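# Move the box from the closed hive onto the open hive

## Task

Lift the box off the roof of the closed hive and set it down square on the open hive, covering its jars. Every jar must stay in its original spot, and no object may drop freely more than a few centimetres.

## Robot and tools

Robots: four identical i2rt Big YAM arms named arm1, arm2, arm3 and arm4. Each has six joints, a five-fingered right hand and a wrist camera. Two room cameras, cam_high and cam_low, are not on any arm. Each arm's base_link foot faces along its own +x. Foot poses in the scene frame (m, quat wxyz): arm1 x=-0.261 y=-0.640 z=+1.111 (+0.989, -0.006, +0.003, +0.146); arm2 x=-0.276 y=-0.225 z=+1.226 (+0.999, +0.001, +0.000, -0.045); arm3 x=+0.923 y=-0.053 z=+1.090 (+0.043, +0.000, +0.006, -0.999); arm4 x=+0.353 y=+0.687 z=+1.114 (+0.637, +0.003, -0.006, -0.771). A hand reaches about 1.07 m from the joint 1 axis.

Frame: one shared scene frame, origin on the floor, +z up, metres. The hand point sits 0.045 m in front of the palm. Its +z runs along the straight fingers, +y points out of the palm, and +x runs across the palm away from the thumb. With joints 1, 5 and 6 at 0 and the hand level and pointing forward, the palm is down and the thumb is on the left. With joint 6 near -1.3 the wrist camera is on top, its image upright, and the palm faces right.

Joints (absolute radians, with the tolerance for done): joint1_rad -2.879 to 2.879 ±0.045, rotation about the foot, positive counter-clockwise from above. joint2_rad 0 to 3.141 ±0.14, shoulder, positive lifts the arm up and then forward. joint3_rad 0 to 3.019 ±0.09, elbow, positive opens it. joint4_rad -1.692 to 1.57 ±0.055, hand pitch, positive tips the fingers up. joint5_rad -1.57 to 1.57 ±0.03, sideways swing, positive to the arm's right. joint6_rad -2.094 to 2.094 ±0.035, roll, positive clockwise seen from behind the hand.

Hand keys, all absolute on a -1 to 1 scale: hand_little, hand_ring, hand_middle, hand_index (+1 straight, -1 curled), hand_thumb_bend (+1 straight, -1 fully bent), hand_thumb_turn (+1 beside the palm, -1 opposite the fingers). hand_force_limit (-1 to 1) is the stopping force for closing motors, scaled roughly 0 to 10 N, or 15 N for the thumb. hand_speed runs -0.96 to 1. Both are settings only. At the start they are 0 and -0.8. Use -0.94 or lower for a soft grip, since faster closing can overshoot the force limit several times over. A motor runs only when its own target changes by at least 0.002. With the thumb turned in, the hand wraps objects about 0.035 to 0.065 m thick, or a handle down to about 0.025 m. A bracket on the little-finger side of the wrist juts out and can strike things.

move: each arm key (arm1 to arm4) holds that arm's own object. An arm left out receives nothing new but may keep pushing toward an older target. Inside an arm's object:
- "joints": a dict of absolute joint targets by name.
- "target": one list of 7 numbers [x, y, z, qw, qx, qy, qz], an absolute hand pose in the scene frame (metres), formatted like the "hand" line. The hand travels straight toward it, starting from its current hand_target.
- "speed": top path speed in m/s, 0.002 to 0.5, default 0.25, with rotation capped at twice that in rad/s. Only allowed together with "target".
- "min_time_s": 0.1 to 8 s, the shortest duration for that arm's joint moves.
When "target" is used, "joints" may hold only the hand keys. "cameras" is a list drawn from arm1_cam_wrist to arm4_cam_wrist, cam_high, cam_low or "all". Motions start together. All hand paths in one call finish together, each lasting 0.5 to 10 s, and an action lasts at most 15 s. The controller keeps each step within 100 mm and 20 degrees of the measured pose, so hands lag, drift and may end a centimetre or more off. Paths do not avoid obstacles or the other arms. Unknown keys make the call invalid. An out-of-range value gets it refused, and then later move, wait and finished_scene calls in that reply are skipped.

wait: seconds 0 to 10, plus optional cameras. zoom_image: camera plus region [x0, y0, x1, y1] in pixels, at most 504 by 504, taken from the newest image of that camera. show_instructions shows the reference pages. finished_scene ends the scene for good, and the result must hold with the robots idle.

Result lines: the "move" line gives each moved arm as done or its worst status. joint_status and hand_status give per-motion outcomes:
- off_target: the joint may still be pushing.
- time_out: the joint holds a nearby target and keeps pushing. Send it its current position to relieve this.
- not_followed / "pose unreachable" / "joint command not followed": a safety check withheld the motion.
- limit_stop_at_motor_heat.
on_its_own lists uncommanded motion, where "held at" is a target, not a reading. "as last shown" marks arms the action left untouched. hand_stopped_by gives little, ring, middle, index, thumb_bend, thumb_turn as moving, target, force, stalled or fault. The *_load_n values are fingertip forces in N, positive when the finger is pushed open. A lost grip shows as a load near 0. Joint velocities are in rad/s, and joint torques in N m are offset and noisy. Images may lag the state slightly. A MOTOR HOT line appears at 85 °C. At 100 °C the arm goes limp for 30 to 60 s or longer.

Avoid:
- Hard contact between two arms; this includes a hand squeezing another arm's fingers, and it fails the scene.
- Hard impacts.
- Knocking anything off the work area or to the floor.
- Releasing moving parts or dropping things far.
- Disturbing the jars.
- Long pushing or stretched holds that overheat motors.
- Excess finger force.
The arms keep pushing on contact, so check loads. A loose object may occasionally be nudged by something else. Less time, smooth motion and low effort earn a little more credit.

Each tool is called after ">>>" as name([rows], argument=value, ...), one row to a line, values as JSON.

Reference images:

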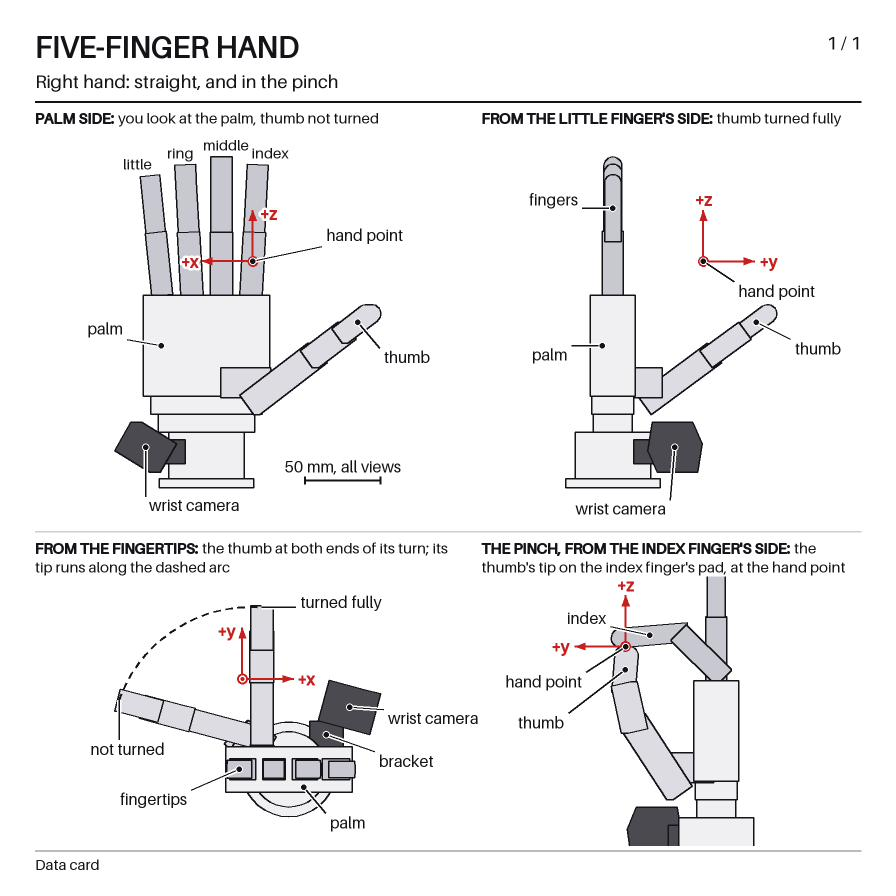

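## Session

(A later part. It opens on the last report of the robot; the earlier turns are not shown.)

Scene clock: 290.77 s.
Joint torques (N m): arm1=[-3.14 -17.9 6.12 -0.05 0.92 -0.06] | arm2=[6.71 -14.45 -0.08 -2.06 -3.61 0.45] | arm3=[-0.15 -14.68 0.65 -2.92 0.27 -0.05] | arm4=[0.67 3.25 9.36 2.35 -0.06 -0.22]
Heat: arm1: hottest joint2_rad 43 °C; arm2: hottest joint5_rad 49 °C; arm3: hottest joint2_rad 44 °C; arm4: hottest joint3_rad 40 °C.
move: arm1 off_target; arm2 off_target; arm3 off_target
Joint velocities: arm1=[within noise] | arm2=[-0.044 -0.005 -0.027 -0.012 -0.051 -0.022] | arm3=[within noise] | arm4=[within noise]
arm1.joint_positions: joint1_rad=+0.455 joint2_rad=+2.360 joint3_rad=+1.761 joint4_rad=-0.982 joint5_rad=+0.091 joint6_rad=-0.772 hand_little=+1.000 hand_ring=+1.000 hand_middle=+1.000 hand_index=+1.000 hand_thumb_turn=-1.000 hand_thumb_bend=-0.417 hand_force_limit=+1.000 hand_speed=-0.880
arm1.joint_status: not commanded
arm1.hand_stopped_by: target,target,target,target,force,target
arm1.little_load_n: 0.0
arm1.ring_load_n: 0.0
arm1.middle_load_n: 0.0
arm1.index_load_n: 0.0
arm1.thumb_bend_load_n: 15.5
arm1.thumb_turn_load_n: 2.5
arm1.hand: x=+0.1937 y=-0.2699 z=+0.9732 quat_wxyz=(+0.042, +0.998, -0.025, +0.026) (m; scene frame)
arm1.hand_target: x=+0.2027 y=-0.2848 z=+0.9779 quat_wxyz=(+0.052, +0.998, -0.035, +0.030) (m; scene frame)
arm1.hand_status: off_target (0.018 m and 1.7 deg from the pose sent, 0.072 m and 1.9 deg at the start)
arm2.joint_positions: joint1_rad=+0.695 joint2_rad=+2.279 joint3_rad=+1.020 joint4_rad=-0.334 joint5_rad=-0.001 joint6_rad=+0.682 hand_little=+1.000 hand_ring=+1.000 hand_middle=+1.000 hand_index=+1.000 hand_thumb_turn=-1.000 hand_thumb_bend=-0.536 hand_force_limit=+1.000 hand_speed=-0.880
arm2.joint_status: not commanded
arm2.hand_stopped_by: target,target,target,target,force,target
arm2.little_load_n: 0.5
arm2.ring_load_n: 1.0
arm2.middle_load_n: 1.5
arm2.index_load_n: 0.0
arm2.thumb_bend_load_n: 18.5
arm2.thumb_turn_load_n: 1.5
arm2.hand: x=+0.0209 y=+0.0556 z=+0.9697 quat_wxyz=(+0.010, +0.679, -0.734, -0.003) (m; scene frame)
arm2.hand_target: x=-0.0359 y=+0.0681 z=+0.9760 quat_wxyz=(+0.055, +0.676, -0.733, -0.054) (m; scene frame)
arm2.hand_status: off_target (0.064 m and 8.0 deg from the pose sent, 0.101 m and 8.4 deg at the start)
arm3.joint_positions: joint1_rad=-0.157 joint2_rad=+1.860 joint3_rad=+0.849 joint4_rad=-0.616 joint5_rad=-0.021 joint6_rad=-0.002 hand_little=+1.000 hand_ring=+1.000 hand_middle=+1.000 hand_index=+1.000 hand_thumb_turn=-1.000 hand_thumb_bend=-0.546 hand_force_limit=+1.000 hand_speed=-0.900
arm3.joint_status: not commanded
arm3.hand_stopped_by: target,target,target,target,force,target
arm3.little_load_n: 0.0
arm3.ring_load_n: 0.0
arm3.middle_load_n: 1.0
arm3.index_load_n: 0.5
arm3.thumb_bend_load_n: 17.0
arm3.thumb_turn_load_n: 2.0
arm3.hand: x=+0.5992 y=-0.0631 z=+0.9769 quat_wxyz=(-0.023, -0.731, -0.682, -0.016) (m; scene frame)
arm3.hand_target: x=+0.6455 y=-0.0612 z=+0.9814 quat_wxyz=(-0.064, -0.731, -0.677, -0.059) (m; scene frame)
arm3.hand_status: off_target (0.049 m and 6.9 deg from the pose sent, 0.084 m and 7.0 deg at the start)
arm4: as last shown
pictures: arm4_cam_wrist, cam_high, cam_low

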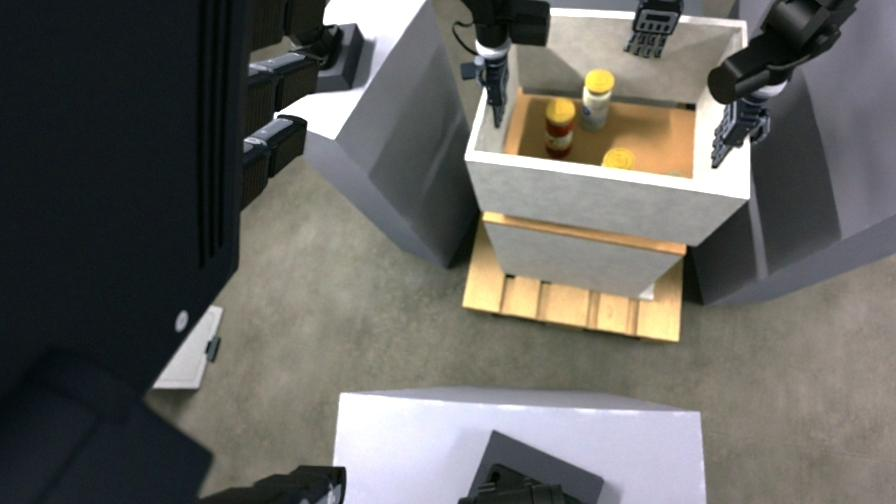

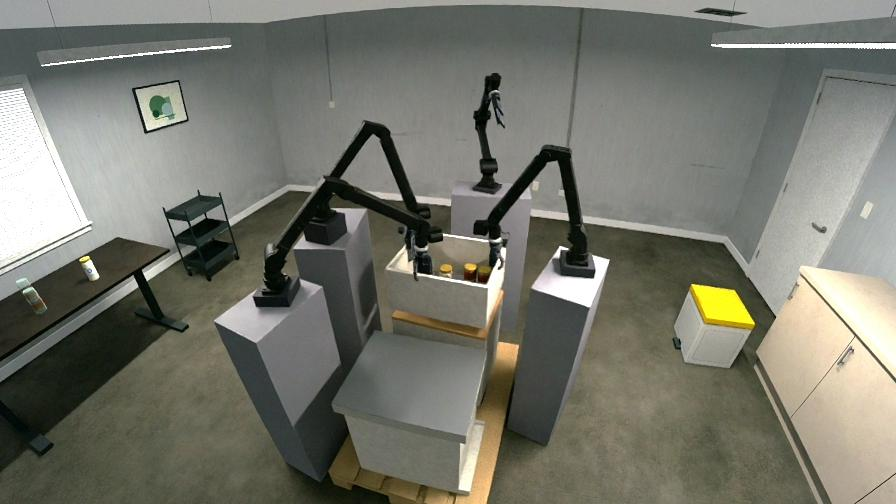

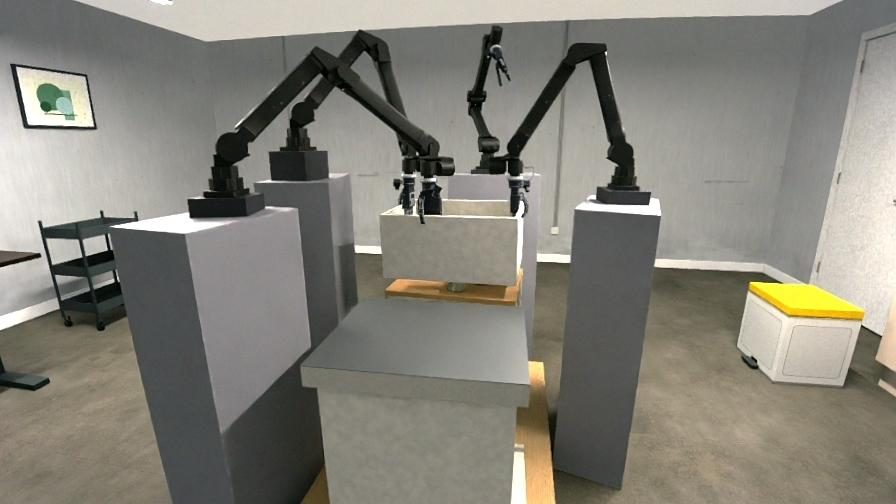

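>>> zoom_image(camera="cam_low", region=[375, 255, 455, 320])

>>> zoom_image(camera="cam_low", region=[455, 255, 535, 320])

>>> zoom_image(camera="cam_high", region=[375, 285, 455, 345])

>>> zoom_image(camera="cam_high", region=[445, 285, 525, 345])

Scaled by 6.300 from the camera's 896x504 image, which has a finer 1280x720 frame.

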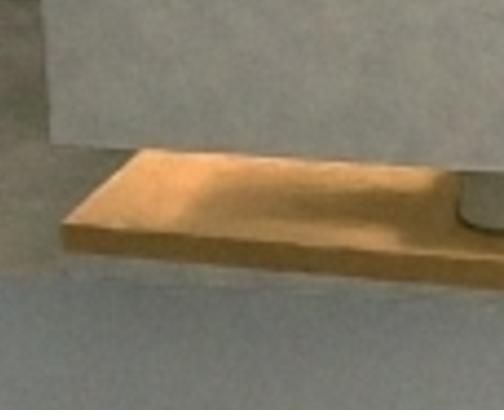

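Scaled by 6.300 from the camera's 896x504 image, which has a finer 1280x720 frame.

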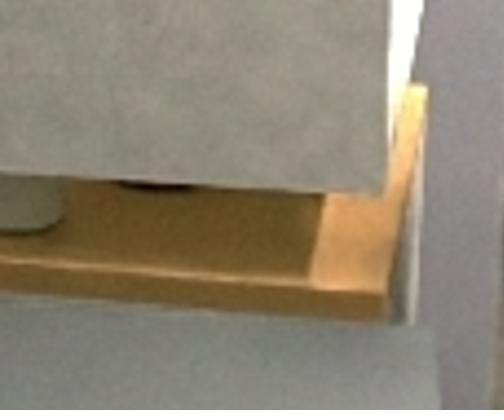

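Scaled by 6.300 from the camera's 896x504 image, which has a finer 1280x720 frame.

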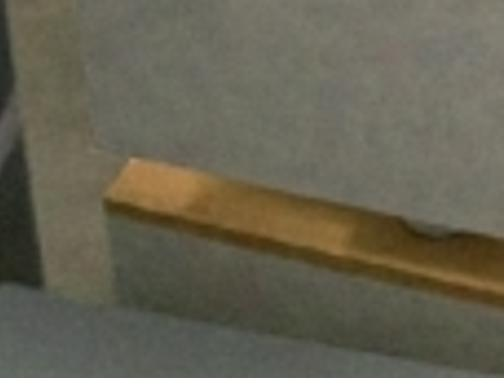

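Scaled by 6.300 from the camera's 896x504 image, which has a finer 1280x720 frame.

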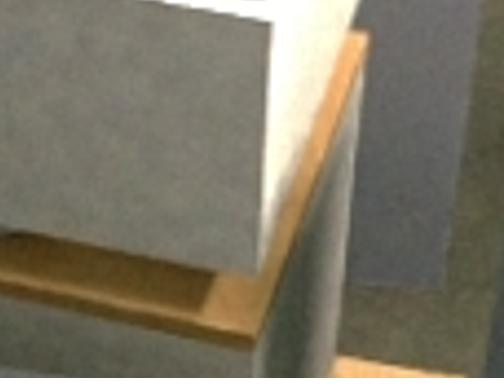

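>>> move(arm1={"target": [0.202, -0.278, 0.930, 0.0523, 0.9974, -0.0420, 0.0300], "speed": 0.03}, arm2={"target": [-0.037, 0.083, 0.928, 0.0533, 0.6718, -0.7365, -0.0579], "speed": 0.03}, arm3={"target": [0.650, -0.0585, 0.933, 0.0642, 0.7361, 0.6713, 0.0586], "speed": 0.03}, cameras=["cam_low", "cam_high", "arm4_cam_wrist"])

>>> zoom_image(camera="cam_low", region=[375, 255, 455, 320])

>>> zoom_image(camera="cam_low", region=[455, 255, 535, 320])

>>> zoom_image(camera="cam_high", region=[375, 285, 455, 345])

>>> zoom_image(camera="cam_high", region=[445, 285, 525, 345])

>>> zoom_image(camera="arm4_cam_wrist", region=[430, 100, 630, 270])

>>> zoom_image(camera="arm4_cam_wrist", region=[600, 100, 800, 270])

Scene clock: 295.60 s.
Joint torques (N m): arm1=[-3.43 -17.44 7.54 -0.59 0.92 -0.08] | arm2=[6.77 -14.97 -0.25 -1.81 -3.73 0.46] | arm3=[-0.67 -15.03 -0.39 -2.7 0.18 -0.16] | arm4=[0.79 2.9 9.36 2.28 -0.03 -0.21]
Heat: arm1: hottest joint2_rad 44 °C; arm2: hottest joint5_rad 51 °C; arm3: hottest joint2_rad 44 °C; arm4: hottest joint3_rad 40 °C.
move: arm1 off_target; arm2 off_target; arm3 off_target
Joint velocities: within noise
arm1.joint_positions: joint1_rad=+0.464 joint2_rad=+2.440 joint3_rad=+1.767 joint4_rad=-0.908 joint5_rad=+0.090 joint6_rad=-0.750 hand_little=+1.000 hand_ring=+1.000 hand_middle=+1.000 hand_index=+1.000 hand_thumb_turn=-1.000 hand_thumb_bend=-0.417 hand_force_limit=+1.000 hand_speed=-0.880
arm1.joint_status: not commanded
arm1.hand_stopped_by: target,target,target,target,force,target
arm1.little_load_n: 0.0
arm1.ring_load_n: 0.0
arm1.middle_load_n: 0.0
arm1.index_load_n: 0.0
arm1.thumb_bend_load_n: 16.0
arm1.thumb_turn_load_n: 2.5
arm1.hand: x=+0.1886 y=-0.2660 z=+0.9245 quat_wxyz=(+0.042, +0.998, -0.031, +0.027) (m; scene frame)
arm1.hand_target: x=+0.2017 y=-0.2781 z=+0.9301 quat_wxyz=(+0.052, +0.997, -0.042, +0.030) (m; scene frame)
arm1.hand_status: off_target (0.019 m and 1.8 deg from the pose sent, 0.045 m and 2.3 deg at the start)
arm2.joint_positions: joint1_rad=+0.708 joint2_rad=+2.412 joint3_rad=+1.089 joint4_rad=-0.277 joint5_rad=-0.001 joint6_rad=+0.709 hand_little=+1.000 hand_ring=+1.000 hand_middle=+1.000 hand_index=+1.000 hand_thumb_turn=-1.000 hand_thumb_bend=-0.536 hand_force_limit=+1.000 hand_speed=-0.880
arm2.joint_status: not commanded
arm2.hand_stopped_by: target,target,target,target,force,target
arm2.little_load_n: 0.5
arm2.ring_load_n: 1.5
arm2.middle_load_n: 2.0
arm2.index_load_n: 0.5
arm2.thumb_bend_load_n: 20.0
arm2.thumb_turn_load_n: 1.5
arm2.hand: x=+0.0214 y=+0.0632 z=+0.9213 quat_wxyz=(+0.014, +0.674, -0.739, -0.004) (m; scene frame)
arm2.hand_target: x=-0.0334 y=+0.0781 z=+0.9281 quat_wxyz=(+0.055, +0.671, -0.737, -0.054) (m; scene frame)
arm2.hand_status: off_target (0.062 m and 7.7 deg from the pose sent, 0.076 m and 8.0 deg at the start)
arm3.joint_positions: joint1_rad=-0.157 joint2_rad=+1.989 joint3_rad=+0.849 joint4_rad=-0.481 joint5_rad=-0.023 joint6_rad=+0.011 hand_little=+1.000 hand_ring=+1.000 hand_middle=+1.000 hand_index=+1.000 hand_thumb_turn=-1.000 hand_thumb_bend=-0.546 hand_force_limit=+1.000 hand_speed=-0.900
arm3.joint_status: not commanded
arm3.hand_stopped_by: target,target,target,target,force,target
arm3.little_load_n: 0.0
arm3.ring_load_n: 0.0
arm3.middle_load_n: 0.0
arm3.index_load_n: 0.5
arm3.thumb_bend_load_n: 16.5
arm3.thumb_turn_load_n: 2.0
arm3.hand: x=+0.5980 y=-0.0636 z=+0.9278 quat_wxyz=(-0.021, -0.735, -0.677, -0.013) (m; scene frame)
arm3.hand_target: x=+0.6475 y=-0.0602 z=+0.9327 quat_wxyz=(-0.065, -0.736, -0.671, -0.058) (m; scene frame)
arm3.hand_status: off_target (0.053 m and 7.2 deg from the pose sent, 0.067 m and 7.0 deg at the start)
arm4: as last shown
pictures: arm4_cam_wrist, cam_high, cam_low

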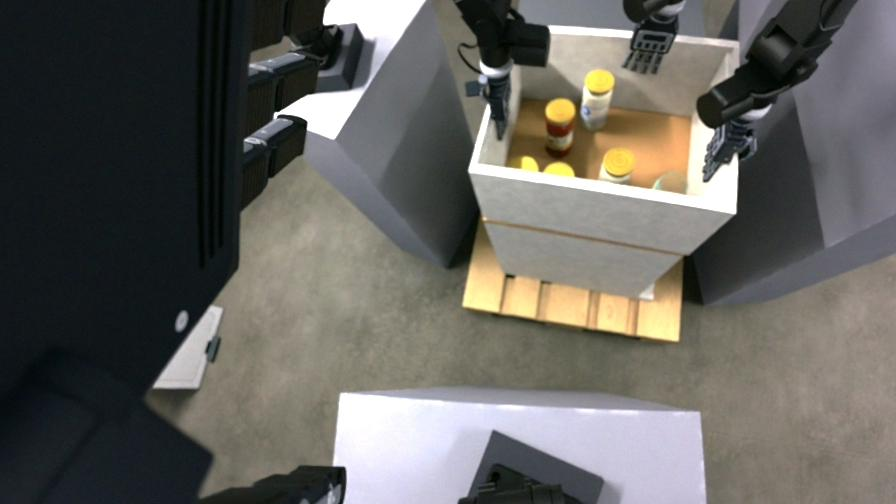

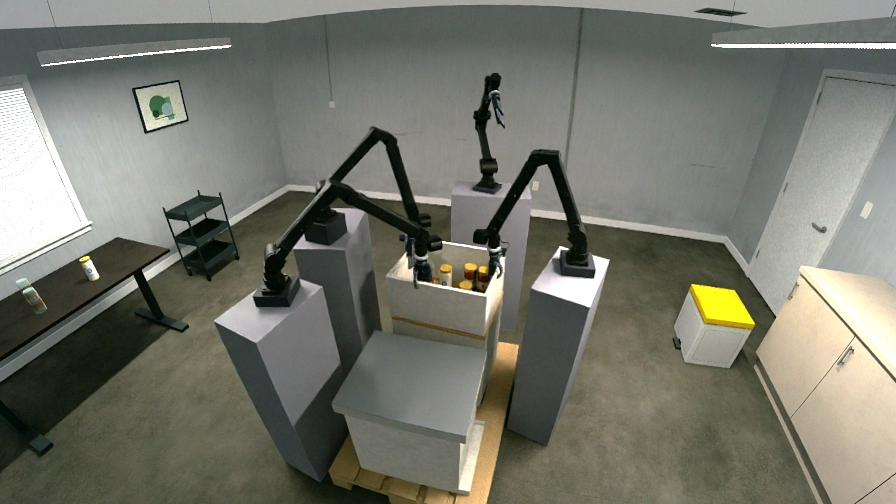

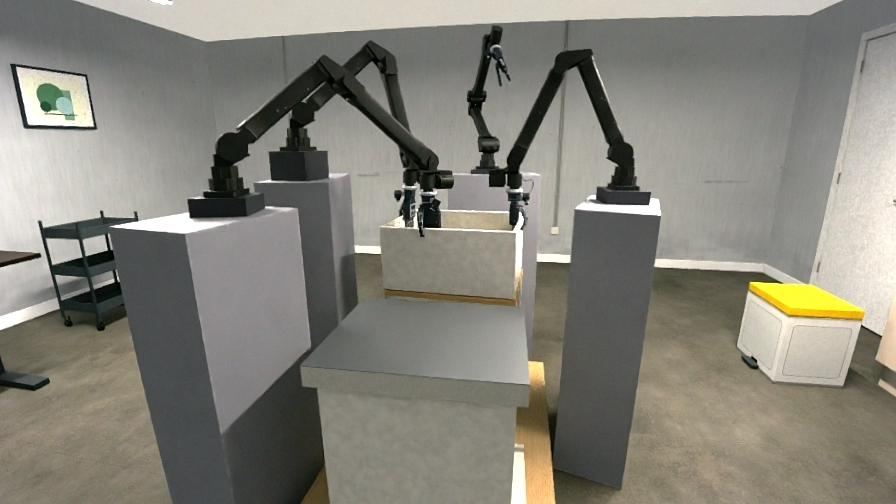

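Scaled by 6.300 from the camera's 896x504 image, which has a finer 1280x720 frame.

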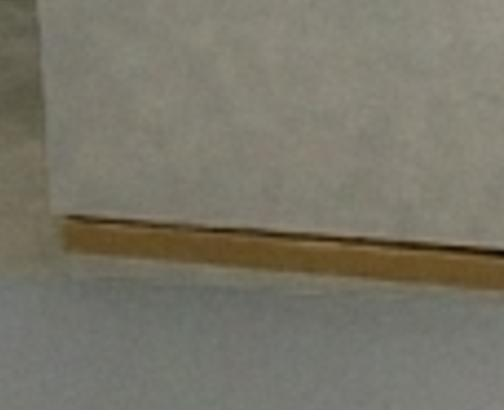

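Scaled by 6.300 from the camera's 896x504 image, which has a finer 1280x720 frame.

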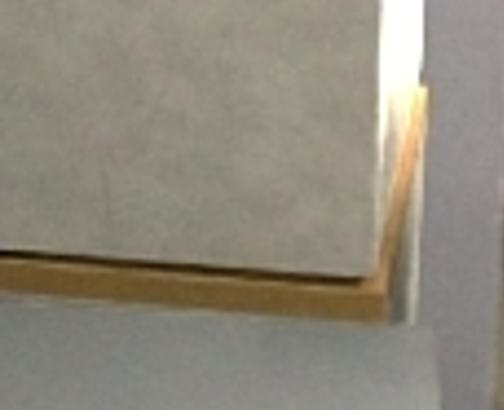

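Scaled by 6.300 from the camera's 896x504 image, which has a finer 1280x720 frame.

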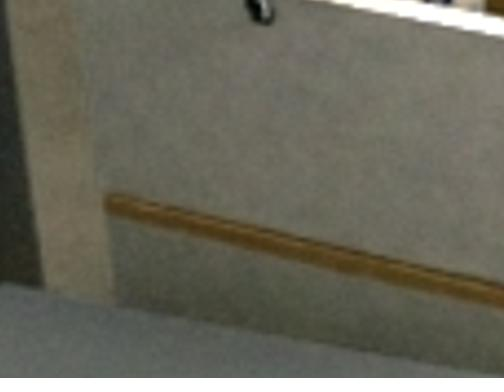

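Scaled by 6.300 from the camera's 896x504 image, which has a finer 1280x720 frame.

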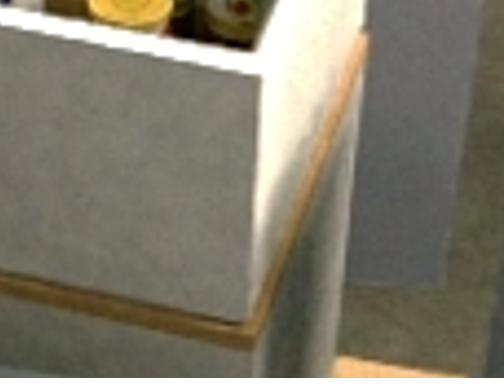

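Scaled by 2.520 from the camera's 896x504 image, which has a finer 1280x720 frame.

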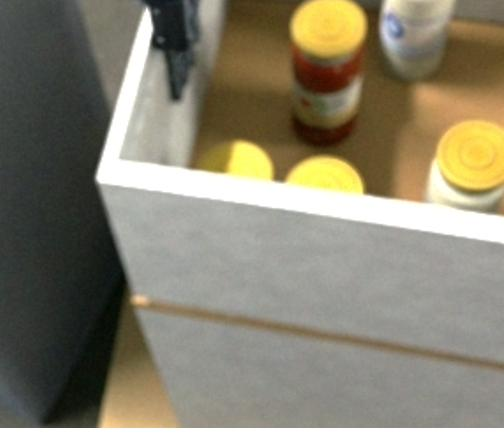

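Scaled by 2.520 from the camera's 896x504 image, which has a finer 1280x720 frame.

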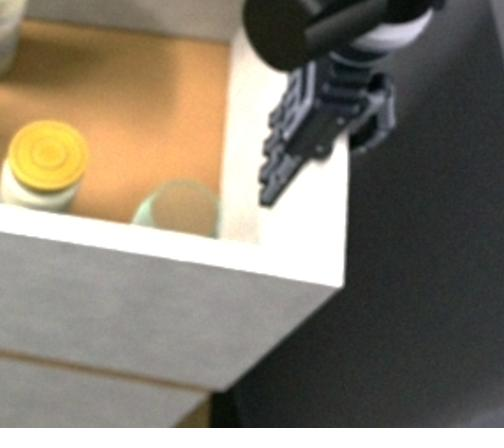

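>>> move(arm1={"target": [0.209, -0.277, 0.920, 0.0523, 0.9974, -0.0420, 0.0300], "speed": 0.02}, arm2={"target": [-0.030, 0.084, 0.918, 0.0533, 0.6718, -0.7365, -0.0579], "speed": 0.02}, arm3={"target": [0.656, -0.0575, 0.922, 0.0642, 0.7361, 0.6713, 0.0586], "speed": 0.02}, cameras=["cam_low", "cam_high", "arm4_cam_wrist"])

>>> zoom_image(camera="cam_low", region=[375, 255, 455, 320])

>>> zoom_image(camera="cam_low", region=[455, 255, 535, 320])

>>> zoom_image(camera="cam_high", region=[445, 285, 525, 345])

Scene clock: 299.27 s.
Joint torques (N m): arm1=[-3.78 -16.73 8.24 -0.62 0.93 -0.14] | arm2=[6.18 -14.56 0.34 -1.87 -3.69 0.38] | arm3=[-0.44 -14.27 -1.03 -2.62 0.31 -0.15] | arm4=[0.67 3.14 9.32 2.32 -0.07 -0.21]
Heat: arm1: hottest joint2_rad 44 °C; arm2: hottest joint5_rad 53 °C; arm3: hottest joint2_rad 44 °C; arm4: hottest joint3_rad 40 °C.
move: arm1 off_target; arm2 off_target; arm3 off_target
Joint velocities: within noise
arm1.joint_positions: joint1_rad=+0.464 joint2_rad=+2.459 joint3_rad=+1.787 joint4_rad=-0.909 joint5_rad=+0.090 joint6_rad=-0.748 hand_little=+1.000 hand_ring=+1.000 hand_middle=+1.000 hand_index=+1.000 hand_thumb_turn=-1.000 hand_thumb_bend=-0.417 hand_force_limit=+1.000 hand_speed=-0.880
arm1.joint_status: not commanded
arm1.hand_stopped_by: target,target,target,target,force,target
arm1.little_load_n: 0.0
arm1.ring_load_n: 0.0
arm1.middle_load_n: 0.0
arm1.index_load_n: 0.0
arm1.thumb_bend_load_n: 18.0
arm1.thumb_turn_load_n: 3.5
arm1.hand: x=+0.1915 y=-0.2629 z=+0.9188 quat_wxyz=(+0.041, +0.998, -0.032, +0.027) (m; scene frame)
arm1.hand_target: x=+0.2085 y=-0.2772 z=+0.9202 quat_wxyz=(+0.052, +0.997, -0.042, +0.030) (m; scene frame)
arm1.hand_status: off_target (0.022 m and 1.8 deg from the pose sent, 0.024 m and 1.8 deg at the start)
arm2.joint_positions: joint1_rad=+0.708 joint2_rad=+2.435 joint3_rad=+1.111 joint4_rad=-0.277 joint5_rad=-0.002 joint6_rad=+0.710 hand_little=+1.000 hand_ring=+1.000 hand_middle=+1.000 hand_index=+1.000 hand_thumb_turn=-1.000 hand_thumb_bend=-0.536 hand_force_limit=+1.000 hand_speed=-0.880
arm2.joint_status: not commanded
arm2.hand_stopped_by: target,target,target,target,force,target
arm2.little_load_n: 0.5
arm2.ring_load_n: 1.0
arm2.middle_load_n: 1.0
arm2.index_load_n: 0.0
arm2.thumb_bend_load_n: 17.5
arm2.thumb_turn_load_n: 2.0
arm2.hand: x=+0.0249 y=+0.0659 z=+0.9140 quat_wxyz=(+0.014, +0.674, -0.739, -0.004) (m; scene frame)
arm2.hand_target: x=-0.0269 y=+0.0797 z=+0.9185 quat_wxyz=(+0.054, +0.671, -0.738, -0.054) (m; scene frame)
arm2.hand_status: off_target (0.058 m and 7.7 deg from the pose sent, 0.056 m and 7.7 deg at the start)
arm3.joint_positions: joint1_rad=-0.162 joint2_rad=+2.014 joint3_rad=+0.843 joint4_rad=-0.447 joint5_rad=-0.025 joint6_rad=+0.009 hand_little=+1.000 hand_ring=+1.000 hand_middle=+1.000 hand_index=+1.000 hand_thumb_turn=-1.000 hand_thumb_bend=-0.546 hand_force_limit=+1.000 hand_speed=-0.900
arm3.joint_status: not commanded
arm3.hand_stopped_by: target,target,target,target,force,target
arm3.little_load_n: 0.0
arm3.ring_load_n: 0.5
arm3.middle_load_n: 1.0
arm3.index_load_n: 0.5
arm3.thumb_bend_load_n: 17.0
arm3.thumb_turn_load_n: 1.5
arm3.hand: x=+0.6000 y=-0.0622 z=+0.9176 quat_wxyz=(-0.021, -0.736, -0.676, -0.012) (m; scene frame)
arm3.hand_target: x=+0.6533 y=-0.0593 z=+0.9219 quat_wxyz=(-0.065, -0.736, -0.671, -0.058) (m; scene frame)
arm3.hand_status: off_target (0.056 m and 7.4 deg from the pose sent, 0.059 m and 7.2 deg at the start)
arm4: as last shown
pictures: arm4_cam_wrist, cam_high, cam_low

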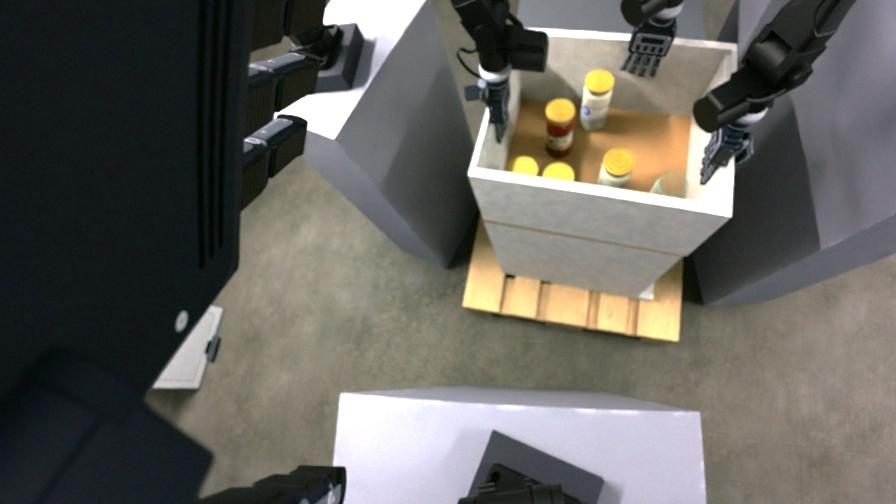

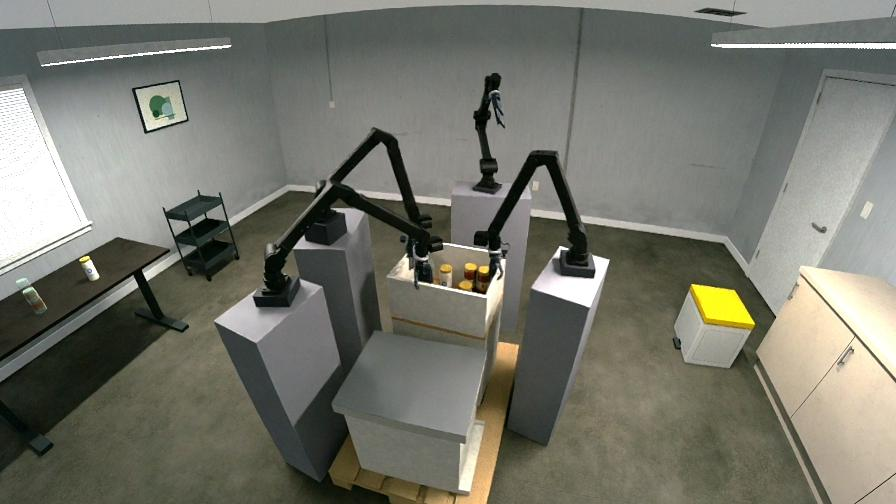

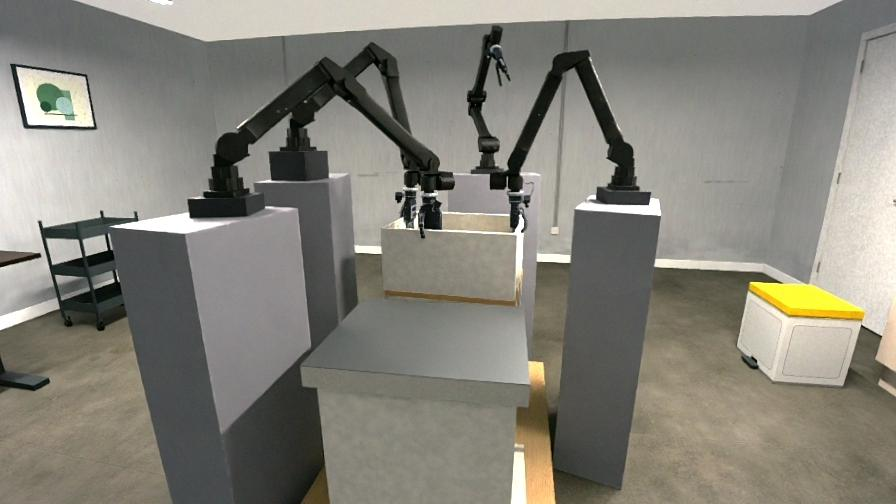

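Scaled by 6.300 from the camera's 896x504 image, which has a finer 1280x720 frame.

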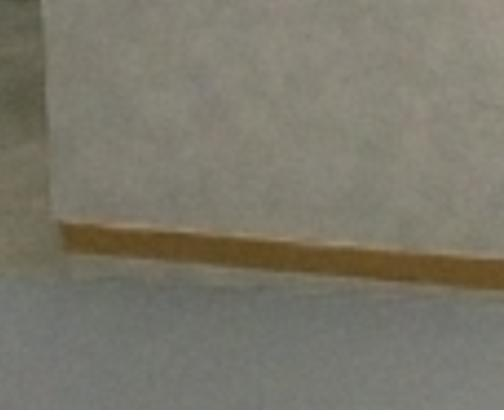

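Scaled by 6.300 from the camera's 896x504 image, which has a finer 1280x720 frame.

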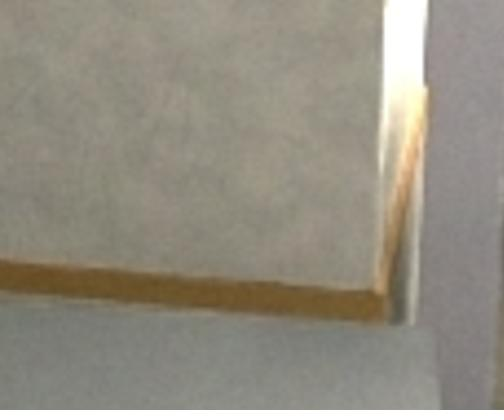

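Scaled by 6.300 from the camera's 896x504 image, which has a finer 1280x720 frame.

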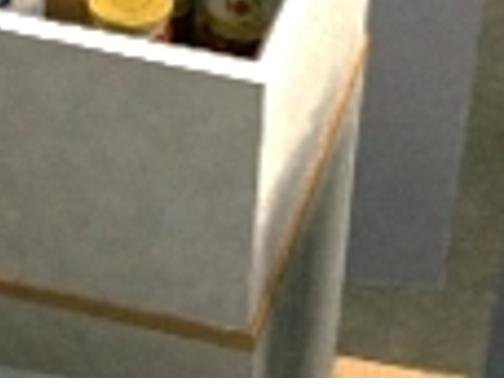

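>>> move(arm1={"target": [0.215, -0.277, 0.917, 0.0523, 0.9974, -0.0420, 0.0300], "speed": 0.02}, arm2={"target": [-0.022, 0.085, 0.914, 0.0533, 0.6718, -0.7365, -0.0579], "speed": 0.02}, arm3={"target": [0.664, -0.0575, 0.917, 0.0642, 0.7361, 0.6713, 0.0586], "speed": 0.02}, cameras=["cam_low", "cam_high", "arm4_cam_wrist"])

>>> zoom_image(camera="cam_low", region=[375, 255, 455, 320])

>>> zoom_image(camera="cam_low", region=[455, 255, 535, 320])

>>> zoom_image(camera="arm4_cam_wrist", region=[450, 170, 550, 255])

>>> zoom_image(camera="arm4_cam_wrist", region=[640, 195, 740, 280])

Scene clock: 301.07 s.
Joint torques (N m): arm1=[-4.37 -16.26 8.68 -0.14 0.96 -0.19] | arm2=[5.48 -14.15 1.1 -1.83 -3.64 0.31] | arm3=[-0.32 -14.97 -2.36 -2 0.35 -0.12] | arm4=[0.62 3.08 9.31 2.28 -0.04 -0.2]
Heat: arm1: hottest joint2_rad 44 °C; arm2: hottest joint5_rad 54 °C; arm3: hottest joint2_rad 43 °C; arm4: hottest joint3_rad 40 °C.
move: arm1 off_target; arm2 off_target; arm3 off_target
Joint velocities: within noise
arm1.joint_positions: joint1_rad=+0.464 joint2_rad=+2.468 joint3_rad=+1.805 joint4_rad=-0.923 joint5_rad=+0.090 joint6_rad=-0.748 hand_little=+1.000 hand_ring=+1.000 hand_middle=+1.000 hand_index=+1.000 hand_thumb_turn=-1.000 hand_thumb_bend=-0.417 hand_force_limit=+1.000 hand_speed=-0.880
arm1.joint_status: not commanded
arm1.hand_stopped_by: target,target,target,target,force,target
arm1.little_load_n: 0.0
arm1.ring_load_n: 0.0
arm1.middle_load_n: 0.0
arm1.index_load_n: 0.0
arm1.thumb_bend_load_n: 17.5
arm1.thumb_turn_load_n: 3.5
arm1.hand: x=+0.1930 y=-0.2615 z=+0.9186 quat_wxyz=(+0.043, +0.998, -0.032, +0.025) (m; scene frame)
arm1.hand_target: x=+0.2142 y=-0.2774 z=+0.9172 quat_wxyz=(+0.052, +0.997, -0.042, +0.030) (m; scene frame)
arm1.hand_status: off_target (0.027 m and 1.7 deg from the pose sent, 0.027 m and 1.8 deg at the start)
arm2.joint_positions: joint1_rad=+0.708 joint2_rad=+2.439 joint3_rad=+1.126 joint4_rad=-0.287 joint5_rad=-0.003 joint6_rad=+0.710 hand_little=+1.000 hand_ring=+1.000 hand_middle=+1.000 hand_index=+1.000 hand_thumb_turn=-1.000 hand_thumb_bend=-0.536 hand_force_limit=+1.000 hand_speed=-0.880
arm2.joint_status: not commanded
arm2.hand_stopped_by: target,target,target,target,force,target
arm2.little_load_n: 0.0
arm2.ring_load_n: 1.0
arm2.middle_load_n: 1.5
arm2.index_load_n: 0.5
arm2.thumb_bend_load_n: 18.0
arm2.thumb_turn_load_n: 2.0
arm2.hand: x=+0.0289 y=+0.0689 z=+0.9137 quat_wxyz=(+0.014, +0.674, -0.739, -0.004) (m; scene frame)
arm2.hand_target: x=-0.0194 y=+0.0813 z=+0.9150 quat_wxyz=(+0.054, +0.671, -0.738, -0.055) (m; scene frame)
arm2.hand_status: off_target (0.053 m and 7.6 deg from the pose sent, 0.051 m and 7.7 deg at the start)
arm3.joint_positions: joint1_rad=-0.164 joint2_rad=+2.016 joint3_rad=+0.834 joint4_rad=-0.435 joint5_rad=-0.025 joint6_rad=+0.008 hand_little=+1.000 hand_ring=+1.000 hand_middle=+1.000 hand_index=+1.000 hand_thumb_turn=-1.000 hand_thumb_bend=-0.546 hand_force_limit=+1.000 hand_speed=-0.900
arm3.joint_status: not commanded
arm3.hand_stopped_by: target,target,target,target,force,target
arm3.little_load_n: 0.0
arm3.ring_load_n: 0.0
arm3.middle_load_n: 0.5
arm3.index_load_n: 0.5
arm3.thumb_bend_load_n: 16.5
arm3.thumb_turn_load_n: 1.5
arm3.hand: x=+0.6029 y=-0.0615 z=+0.9155 quat_wxyz=(-0.021, -0.737, -0.676, -0.011) (m; scene frame)
arm3.hand_target: x=+0.6611 y=-0.0593 z=+0.9174 quat_wxyz=(-0.065, -0.736, -0.671, -0.058) (m; scene frame)
arm3.hand_status: off_target (0.061 m and 7.4 deg from the pose sent, 0.064 m and 7.3 deg at the start)
arm4.joint_positions: joint1_rad=+0.584 joint2_rad=+0.612 joint3_rad=+1.380 joint4_rad=-1.427 joint5_rad=-0.032 joint6_rad=-0.991 hand_little=+1.000 hand_ring=+1.000 hand_middle=+1.000 hand_index=+1.000 hand_thumb_turn=+1.000 hand_thumb_bend=+1.000 hand_force_limit=+0.000 hand_speed=-0.800
arm4.joint_status: not commanded
arm4.hand_stopped_by: target,target,target,target,target,target
arm4.little_load_n: 0.0
arm4.ring_load_n: 0.0
arm4.middle_load_n: 0.0
arm4.index_load_n: 0.0
arm4.thumb_bend_load_n: 0.0
arm4.thumb_turn_load_n: 0.0
arm4.hand: x=+0.3995 y=+0.4923 z=+1.5734 quat_wxyz=(+0.113, +0.575, -0.686, +0.430) (m; scene frame)
arm4.hand_target: x=+0.3992 y=+0.4928 z=+1.5818 quat_wxyz=(+0.116, +0.572, -0.683, +0.439) (m; scene frame)
arm4.hand_status: not commanded
pictures: arm4_cam_wrist, cam_high, cam_low

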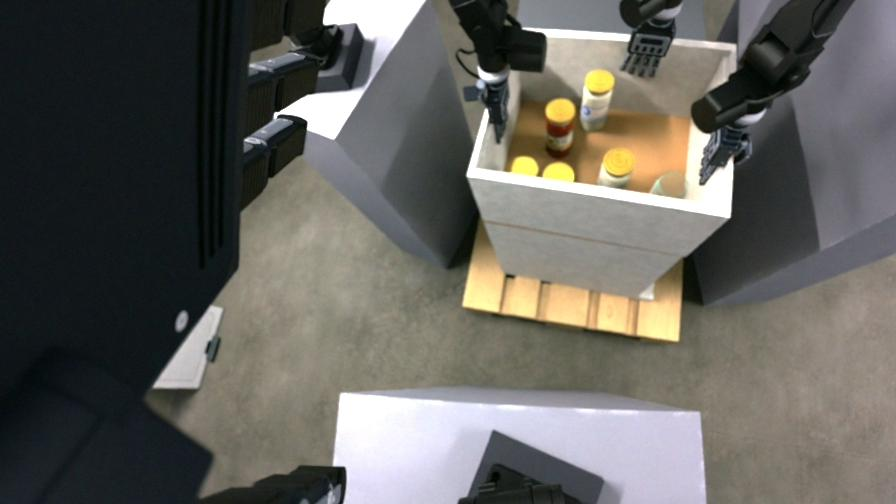

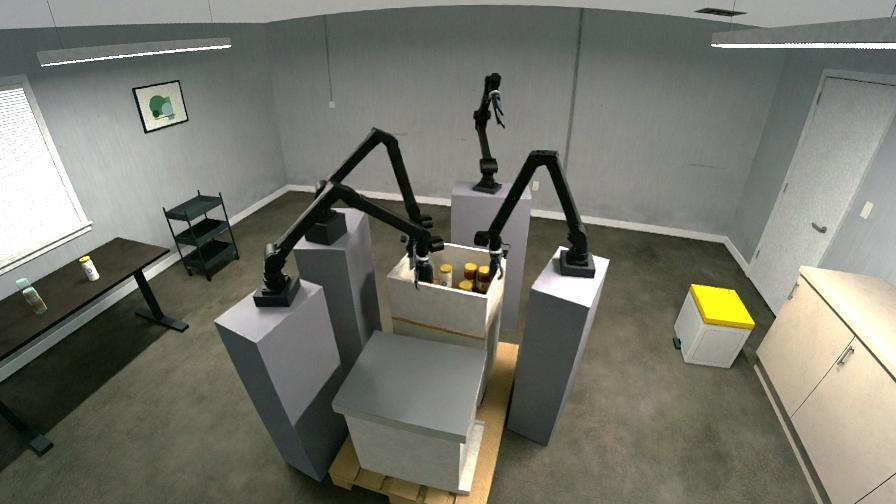

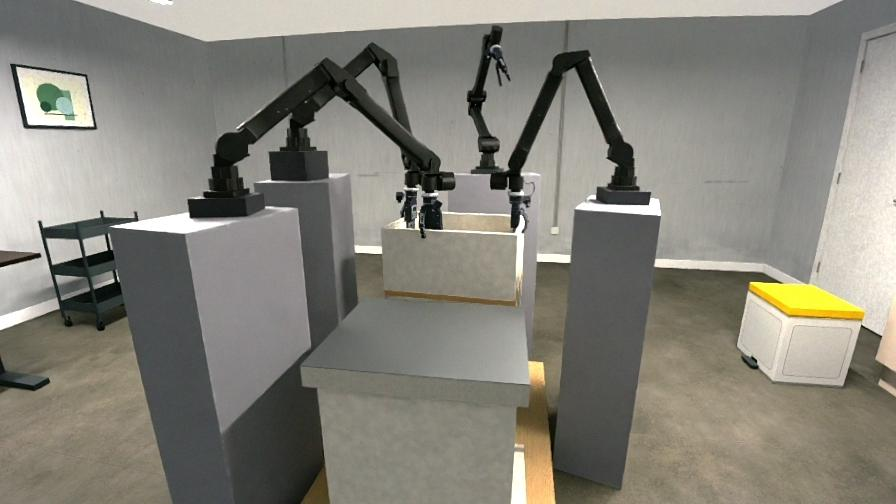

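Scaled by 6.300 from the camera's 896x504 image, which has a finer 1280x720 frame.

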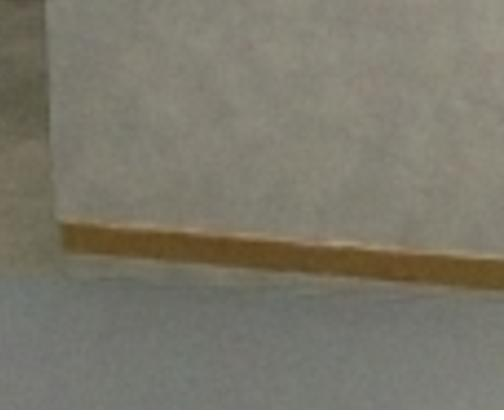

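Scaled by 6.300 from the camera's 896x504 image, which has a finer 1280x720 frame.

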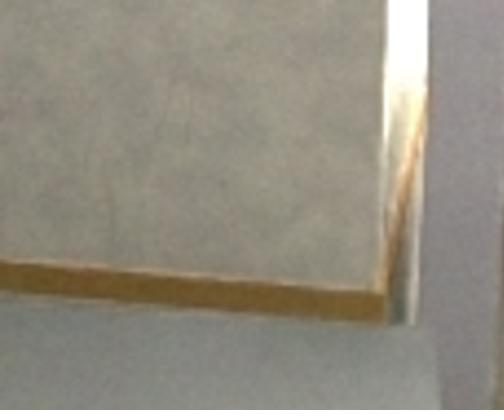

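Scaled by 5.040 from the camera's 896x504 image, which has a finer 1280x720 frame.

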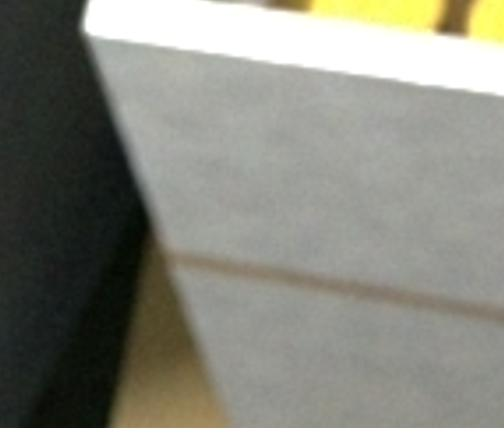

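Scaled by 5.040 from the camera's 896x504 image, which has a finer 1280x720 frame.

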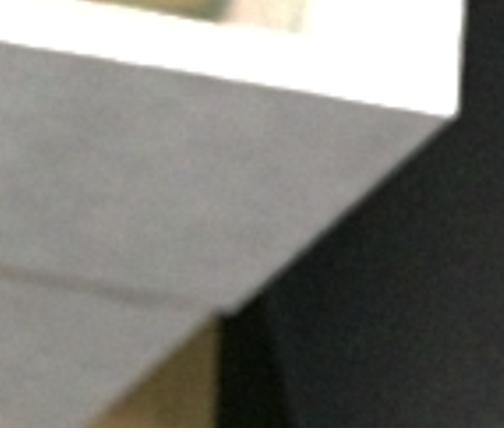

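>>> move(arm1={"target": [0.192, -0.267, 0.914, 0.0450, 0.9978, -0.0330, 0.0260], "speed": 0.04}, arm2={"target": [0.006, 0.076, 0.910, 0.0265, 0.6734, -0.7382, -0.0290], "speed": 0.04}, arm3={"target": [0.633, -0.060, 0.912, 0.0290, 0.7377, 0.6728, 0.0264], "speed": 0.04}, cameras=[])

>>> move(arm1={"joints": {"hand_thumb_bend": 0.0}}, cameras=["cam_low", "arm1_cam_wrist"])

Scene clock: 304.13 s.
Joint torques (N m): arm1=[-1.67 -17.85 4.98 0.76 0.39 -0.07] | arm2=[3.08 -14.45 1.33 -0.27 -1.97 0.09] | arm3=[0.03 -13.86 0.23 -0.7 0.39 -0.06] | arm4=[0.44 3.08 9.28 2.36 -0.02 -0.22]
Heat: arm1: hottest joint2_rad 44 °C; arm2: hottest joint5_rad 54 °C; arm3: hottest joint2_rad 43 °C; arm4: hottest joint3_rad 41 °C.
move: arm1 done; arm2 off_target; arm3 off_target
Joint velocities: within noise
arm1.joint_positions: joint1_rad=+0.465 joint2_rad=+2.467 joint3_rad=+1.801 joint4_rad=-0.914 joint5_rad=+0.087 joint6_rad=-0.748 hand_little=+1.000 hand_ring=+1.000 hand_middle=+1.000 hand_index=+1.000 hand_thumb_turn=-1.000 hand_thumb_bend=-0.417 hand_force_limit=+1.000 hand_speed=-0.880
arm1.joint_status: not commanded
arm1.hand_stopped_by: target,target,target,target,force,target
arm1.little_load_n: 0.0
arm1.ring_load_n: 0.0
arm1.middle_load_n: 0.0
arm1.index_load_n: 0.0
arm1.thumb_bend_load_n: 18.0
arm1.thumb_turn_load_n: 3.5
arm1.hand: x=+0.1929 y=-0.2601 z=+0.9173 quat_wxyz=(+0.040, +0.998, -0.032, +0.026) (m; scene frame)
arm1.hand_target: x=+0.1919 y=-0.2670 z=+0.9141 quat_wxyz=(+0.045, +0.998, -0.033, +0.026) (m; scene frame)
arm1.hand_status: done (0.008 m and 0.6 deg from the pose sent, 0.007 m and 0.3 deg at the start)
arm2.joint_positions: joint1_rad=+0.708 joint2_rad=+2.439 joint3_rad=+1.126 joint4_rad=-0.282 joint5_rad=+0.004 joint6_rad=+0.710 hand_little=+1.000 hand_ring=+1.000 hand_middle=+1.000 hand_index=+1.000 hand_thumb_turn=-1.000 hand_thumb_bend=-0.536 hand_force_limit=+1.000 hand_speed=-0.880
arm2.joint_status: not commanded
arm2.hand_stopped_by: target,target,target,target,force,target
arm2.little_load_n: 0.0
arm2.ring_load_n: 0.5
arm2.middle_load_n: 1.0
arm2.index_load_n: 0.5
arm2.thumb_bend_load_n: 16.0
arm2.thumb_turn_load_n: 2.0
arm2.hand: x=+0.0309 y=+0.0687 z=+0.9132 quat_wxyz=(+0.011, +0.674, -0.739, -0.001) (m; scene frame)
arm2.hand_target: x=+0.0066 y=+0.0750 z=+0.9105 quat_wxyz=(+0.027, +0.673, -0.738, -0.028) (m; scene frame)
arm2.hand_status: off_target (0.026 m and 3.7 deg from the pose sent, 0.024 m and 3.2 deg at the start)
arm3.joint_positions: joint1_rad=-0.164 joint2_rad=+2.007 joint3_rad=+0.815 joint4_rad=-0.397 joint5_rad=-0.025 joint6_rad=+0.010 hand_little=+1.000 hand_ring=+1.000 hand_middle=+1.000 hand_index=+1.000 hand_thumb_turn=-1.000 hand_thumb_bend=-0.546 hand_force_limit=+1.000 hand_speed=-0.900
arm3.joint_status: not commanded
arm3.hand_stopped_by: target,target,target,target,force,target
arm3.little_load_n: 0.0
arm3.ring_load_n: 0.0
arm3.middle_load_n: 0.0
arm3.index_load_n: 0.0
arm3.thumb_bend_load_n: 13.5
arm3.thumb_turn_load_n: 1.5
arm3.hand: x=+0.6017 y=-0.0615 z=+0.9140 quat_wxyz=(-0.010, -0.738, -0.675, -0.001) (m; scene frame)
arm3.hand_target: x=+0.6324 y=-0.0603 z=+0.9123 quat_wxyz=(-0.029, -0.738, -0.673, -0.026) (m; scene frame)
arm3.hand_status: off_target (0.031 m and 3.6 deg from the pose sent, 0.030 m and 2.0 deg at the start)
arm4: as last shown
pictures: none
No camera images: "cameras" was empty.

Scene clock: 307.07 s.
Joint torques (N m): arm1=[-1.79 -17.73 5.16 0.58 0.37 -0.08] | arm2=[2.96 -14.39 1.33 -0.24 -1.98 0.09] | arm3=[0.85 -12.69 0.25 -0.38 0.33 0] | arm4=[0.44 3.43 9.35 2.4 -0.06 -0.21]
Heat: arm1: hottest joint2_rad 44 °C; arm2: hottest joint5_rad 52 °C; arm3: hottest joint2_rad 43 °C; arm4: hottest joint3_rad 41 °C.
move: arm1 done
Joint velocities: within noise
arm1.joint_positions: joint1_rad=+0.465 joint2_rad=+2.467 joint3_rad=+1.798 joint4_rad=-0.909 joint5_rad=+0.088 joint6_rad=-0.748 hand_little=+1.000 hand_ring=+1.000 hand_middle=+1.000 hand_index=+1.000 hand_thumb_turn=-1.000 hand_thumb_bend=+0.000 hand_force_limit=+1.000 hand_speed=-0.880
arm1.joint_status: all done
arm1.hand_stopped_by: target,target,target,target,target,target
arm1.little_load_n: 0.0
arm1.ring_load_n: 0.0
arm1.middle_load_n: 0.0
arm1.index_load_n: 0.0
arm1.thumb_bend_load_n: 0.0
arm1.thumb_turn_load_n: 0.0
arm1.hand: x=+0.1928 y=-0.2603 z=+0.9163 quat_wxyz=(+0.040, +0.998, -0.032, +0.027) (m; scene frame)
arm1.hand_target: x=+0.1919 y=-0.2670 z=+0.9139 quat_wxyz=(+0.045, +0.998, -0.033, +0.026) (m; scene frame)
arm1.hand_status: not commanded
arm2, arm3, arm4: as last shown
arm2.little_load_n: 0.5
arm2.thumb_bend_load_n: 16.5
arm3.middle_load_n: 0.5
arm3.index_load_n: 0.5
pictures: arm1_cam_wrist, cam_low
camera_calibration:
arm1_cam_wrist: T_world_to_cam=[[0.20625, -0.972122, 0.111537, -0.396742], [-0.862648, -0.126844, 0.489642, -0.313689], [-0.461844, -0.197206, -0.86476, 0.942143], [0, 0, 0, 1]] pos_world=[0.246348, -0.239675, 1.01257]

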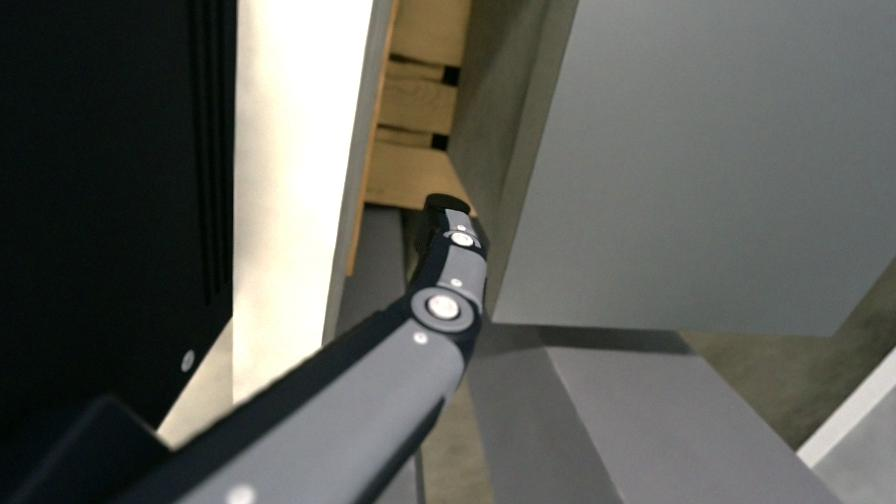

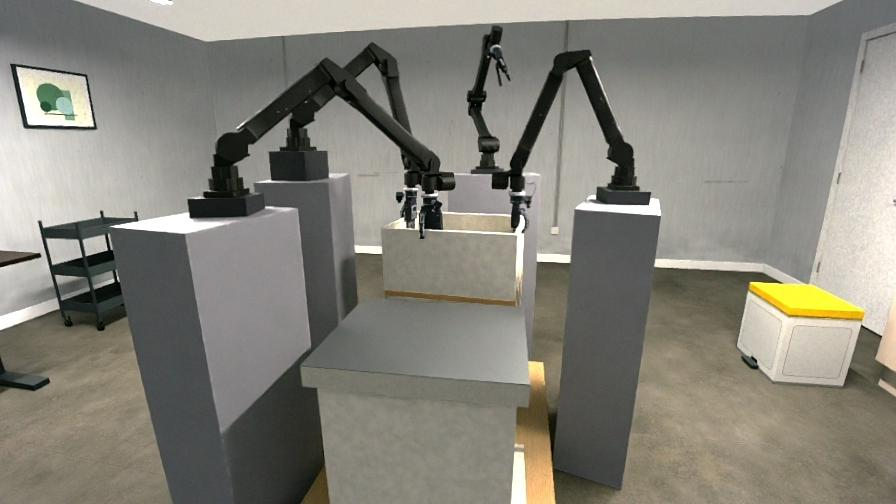

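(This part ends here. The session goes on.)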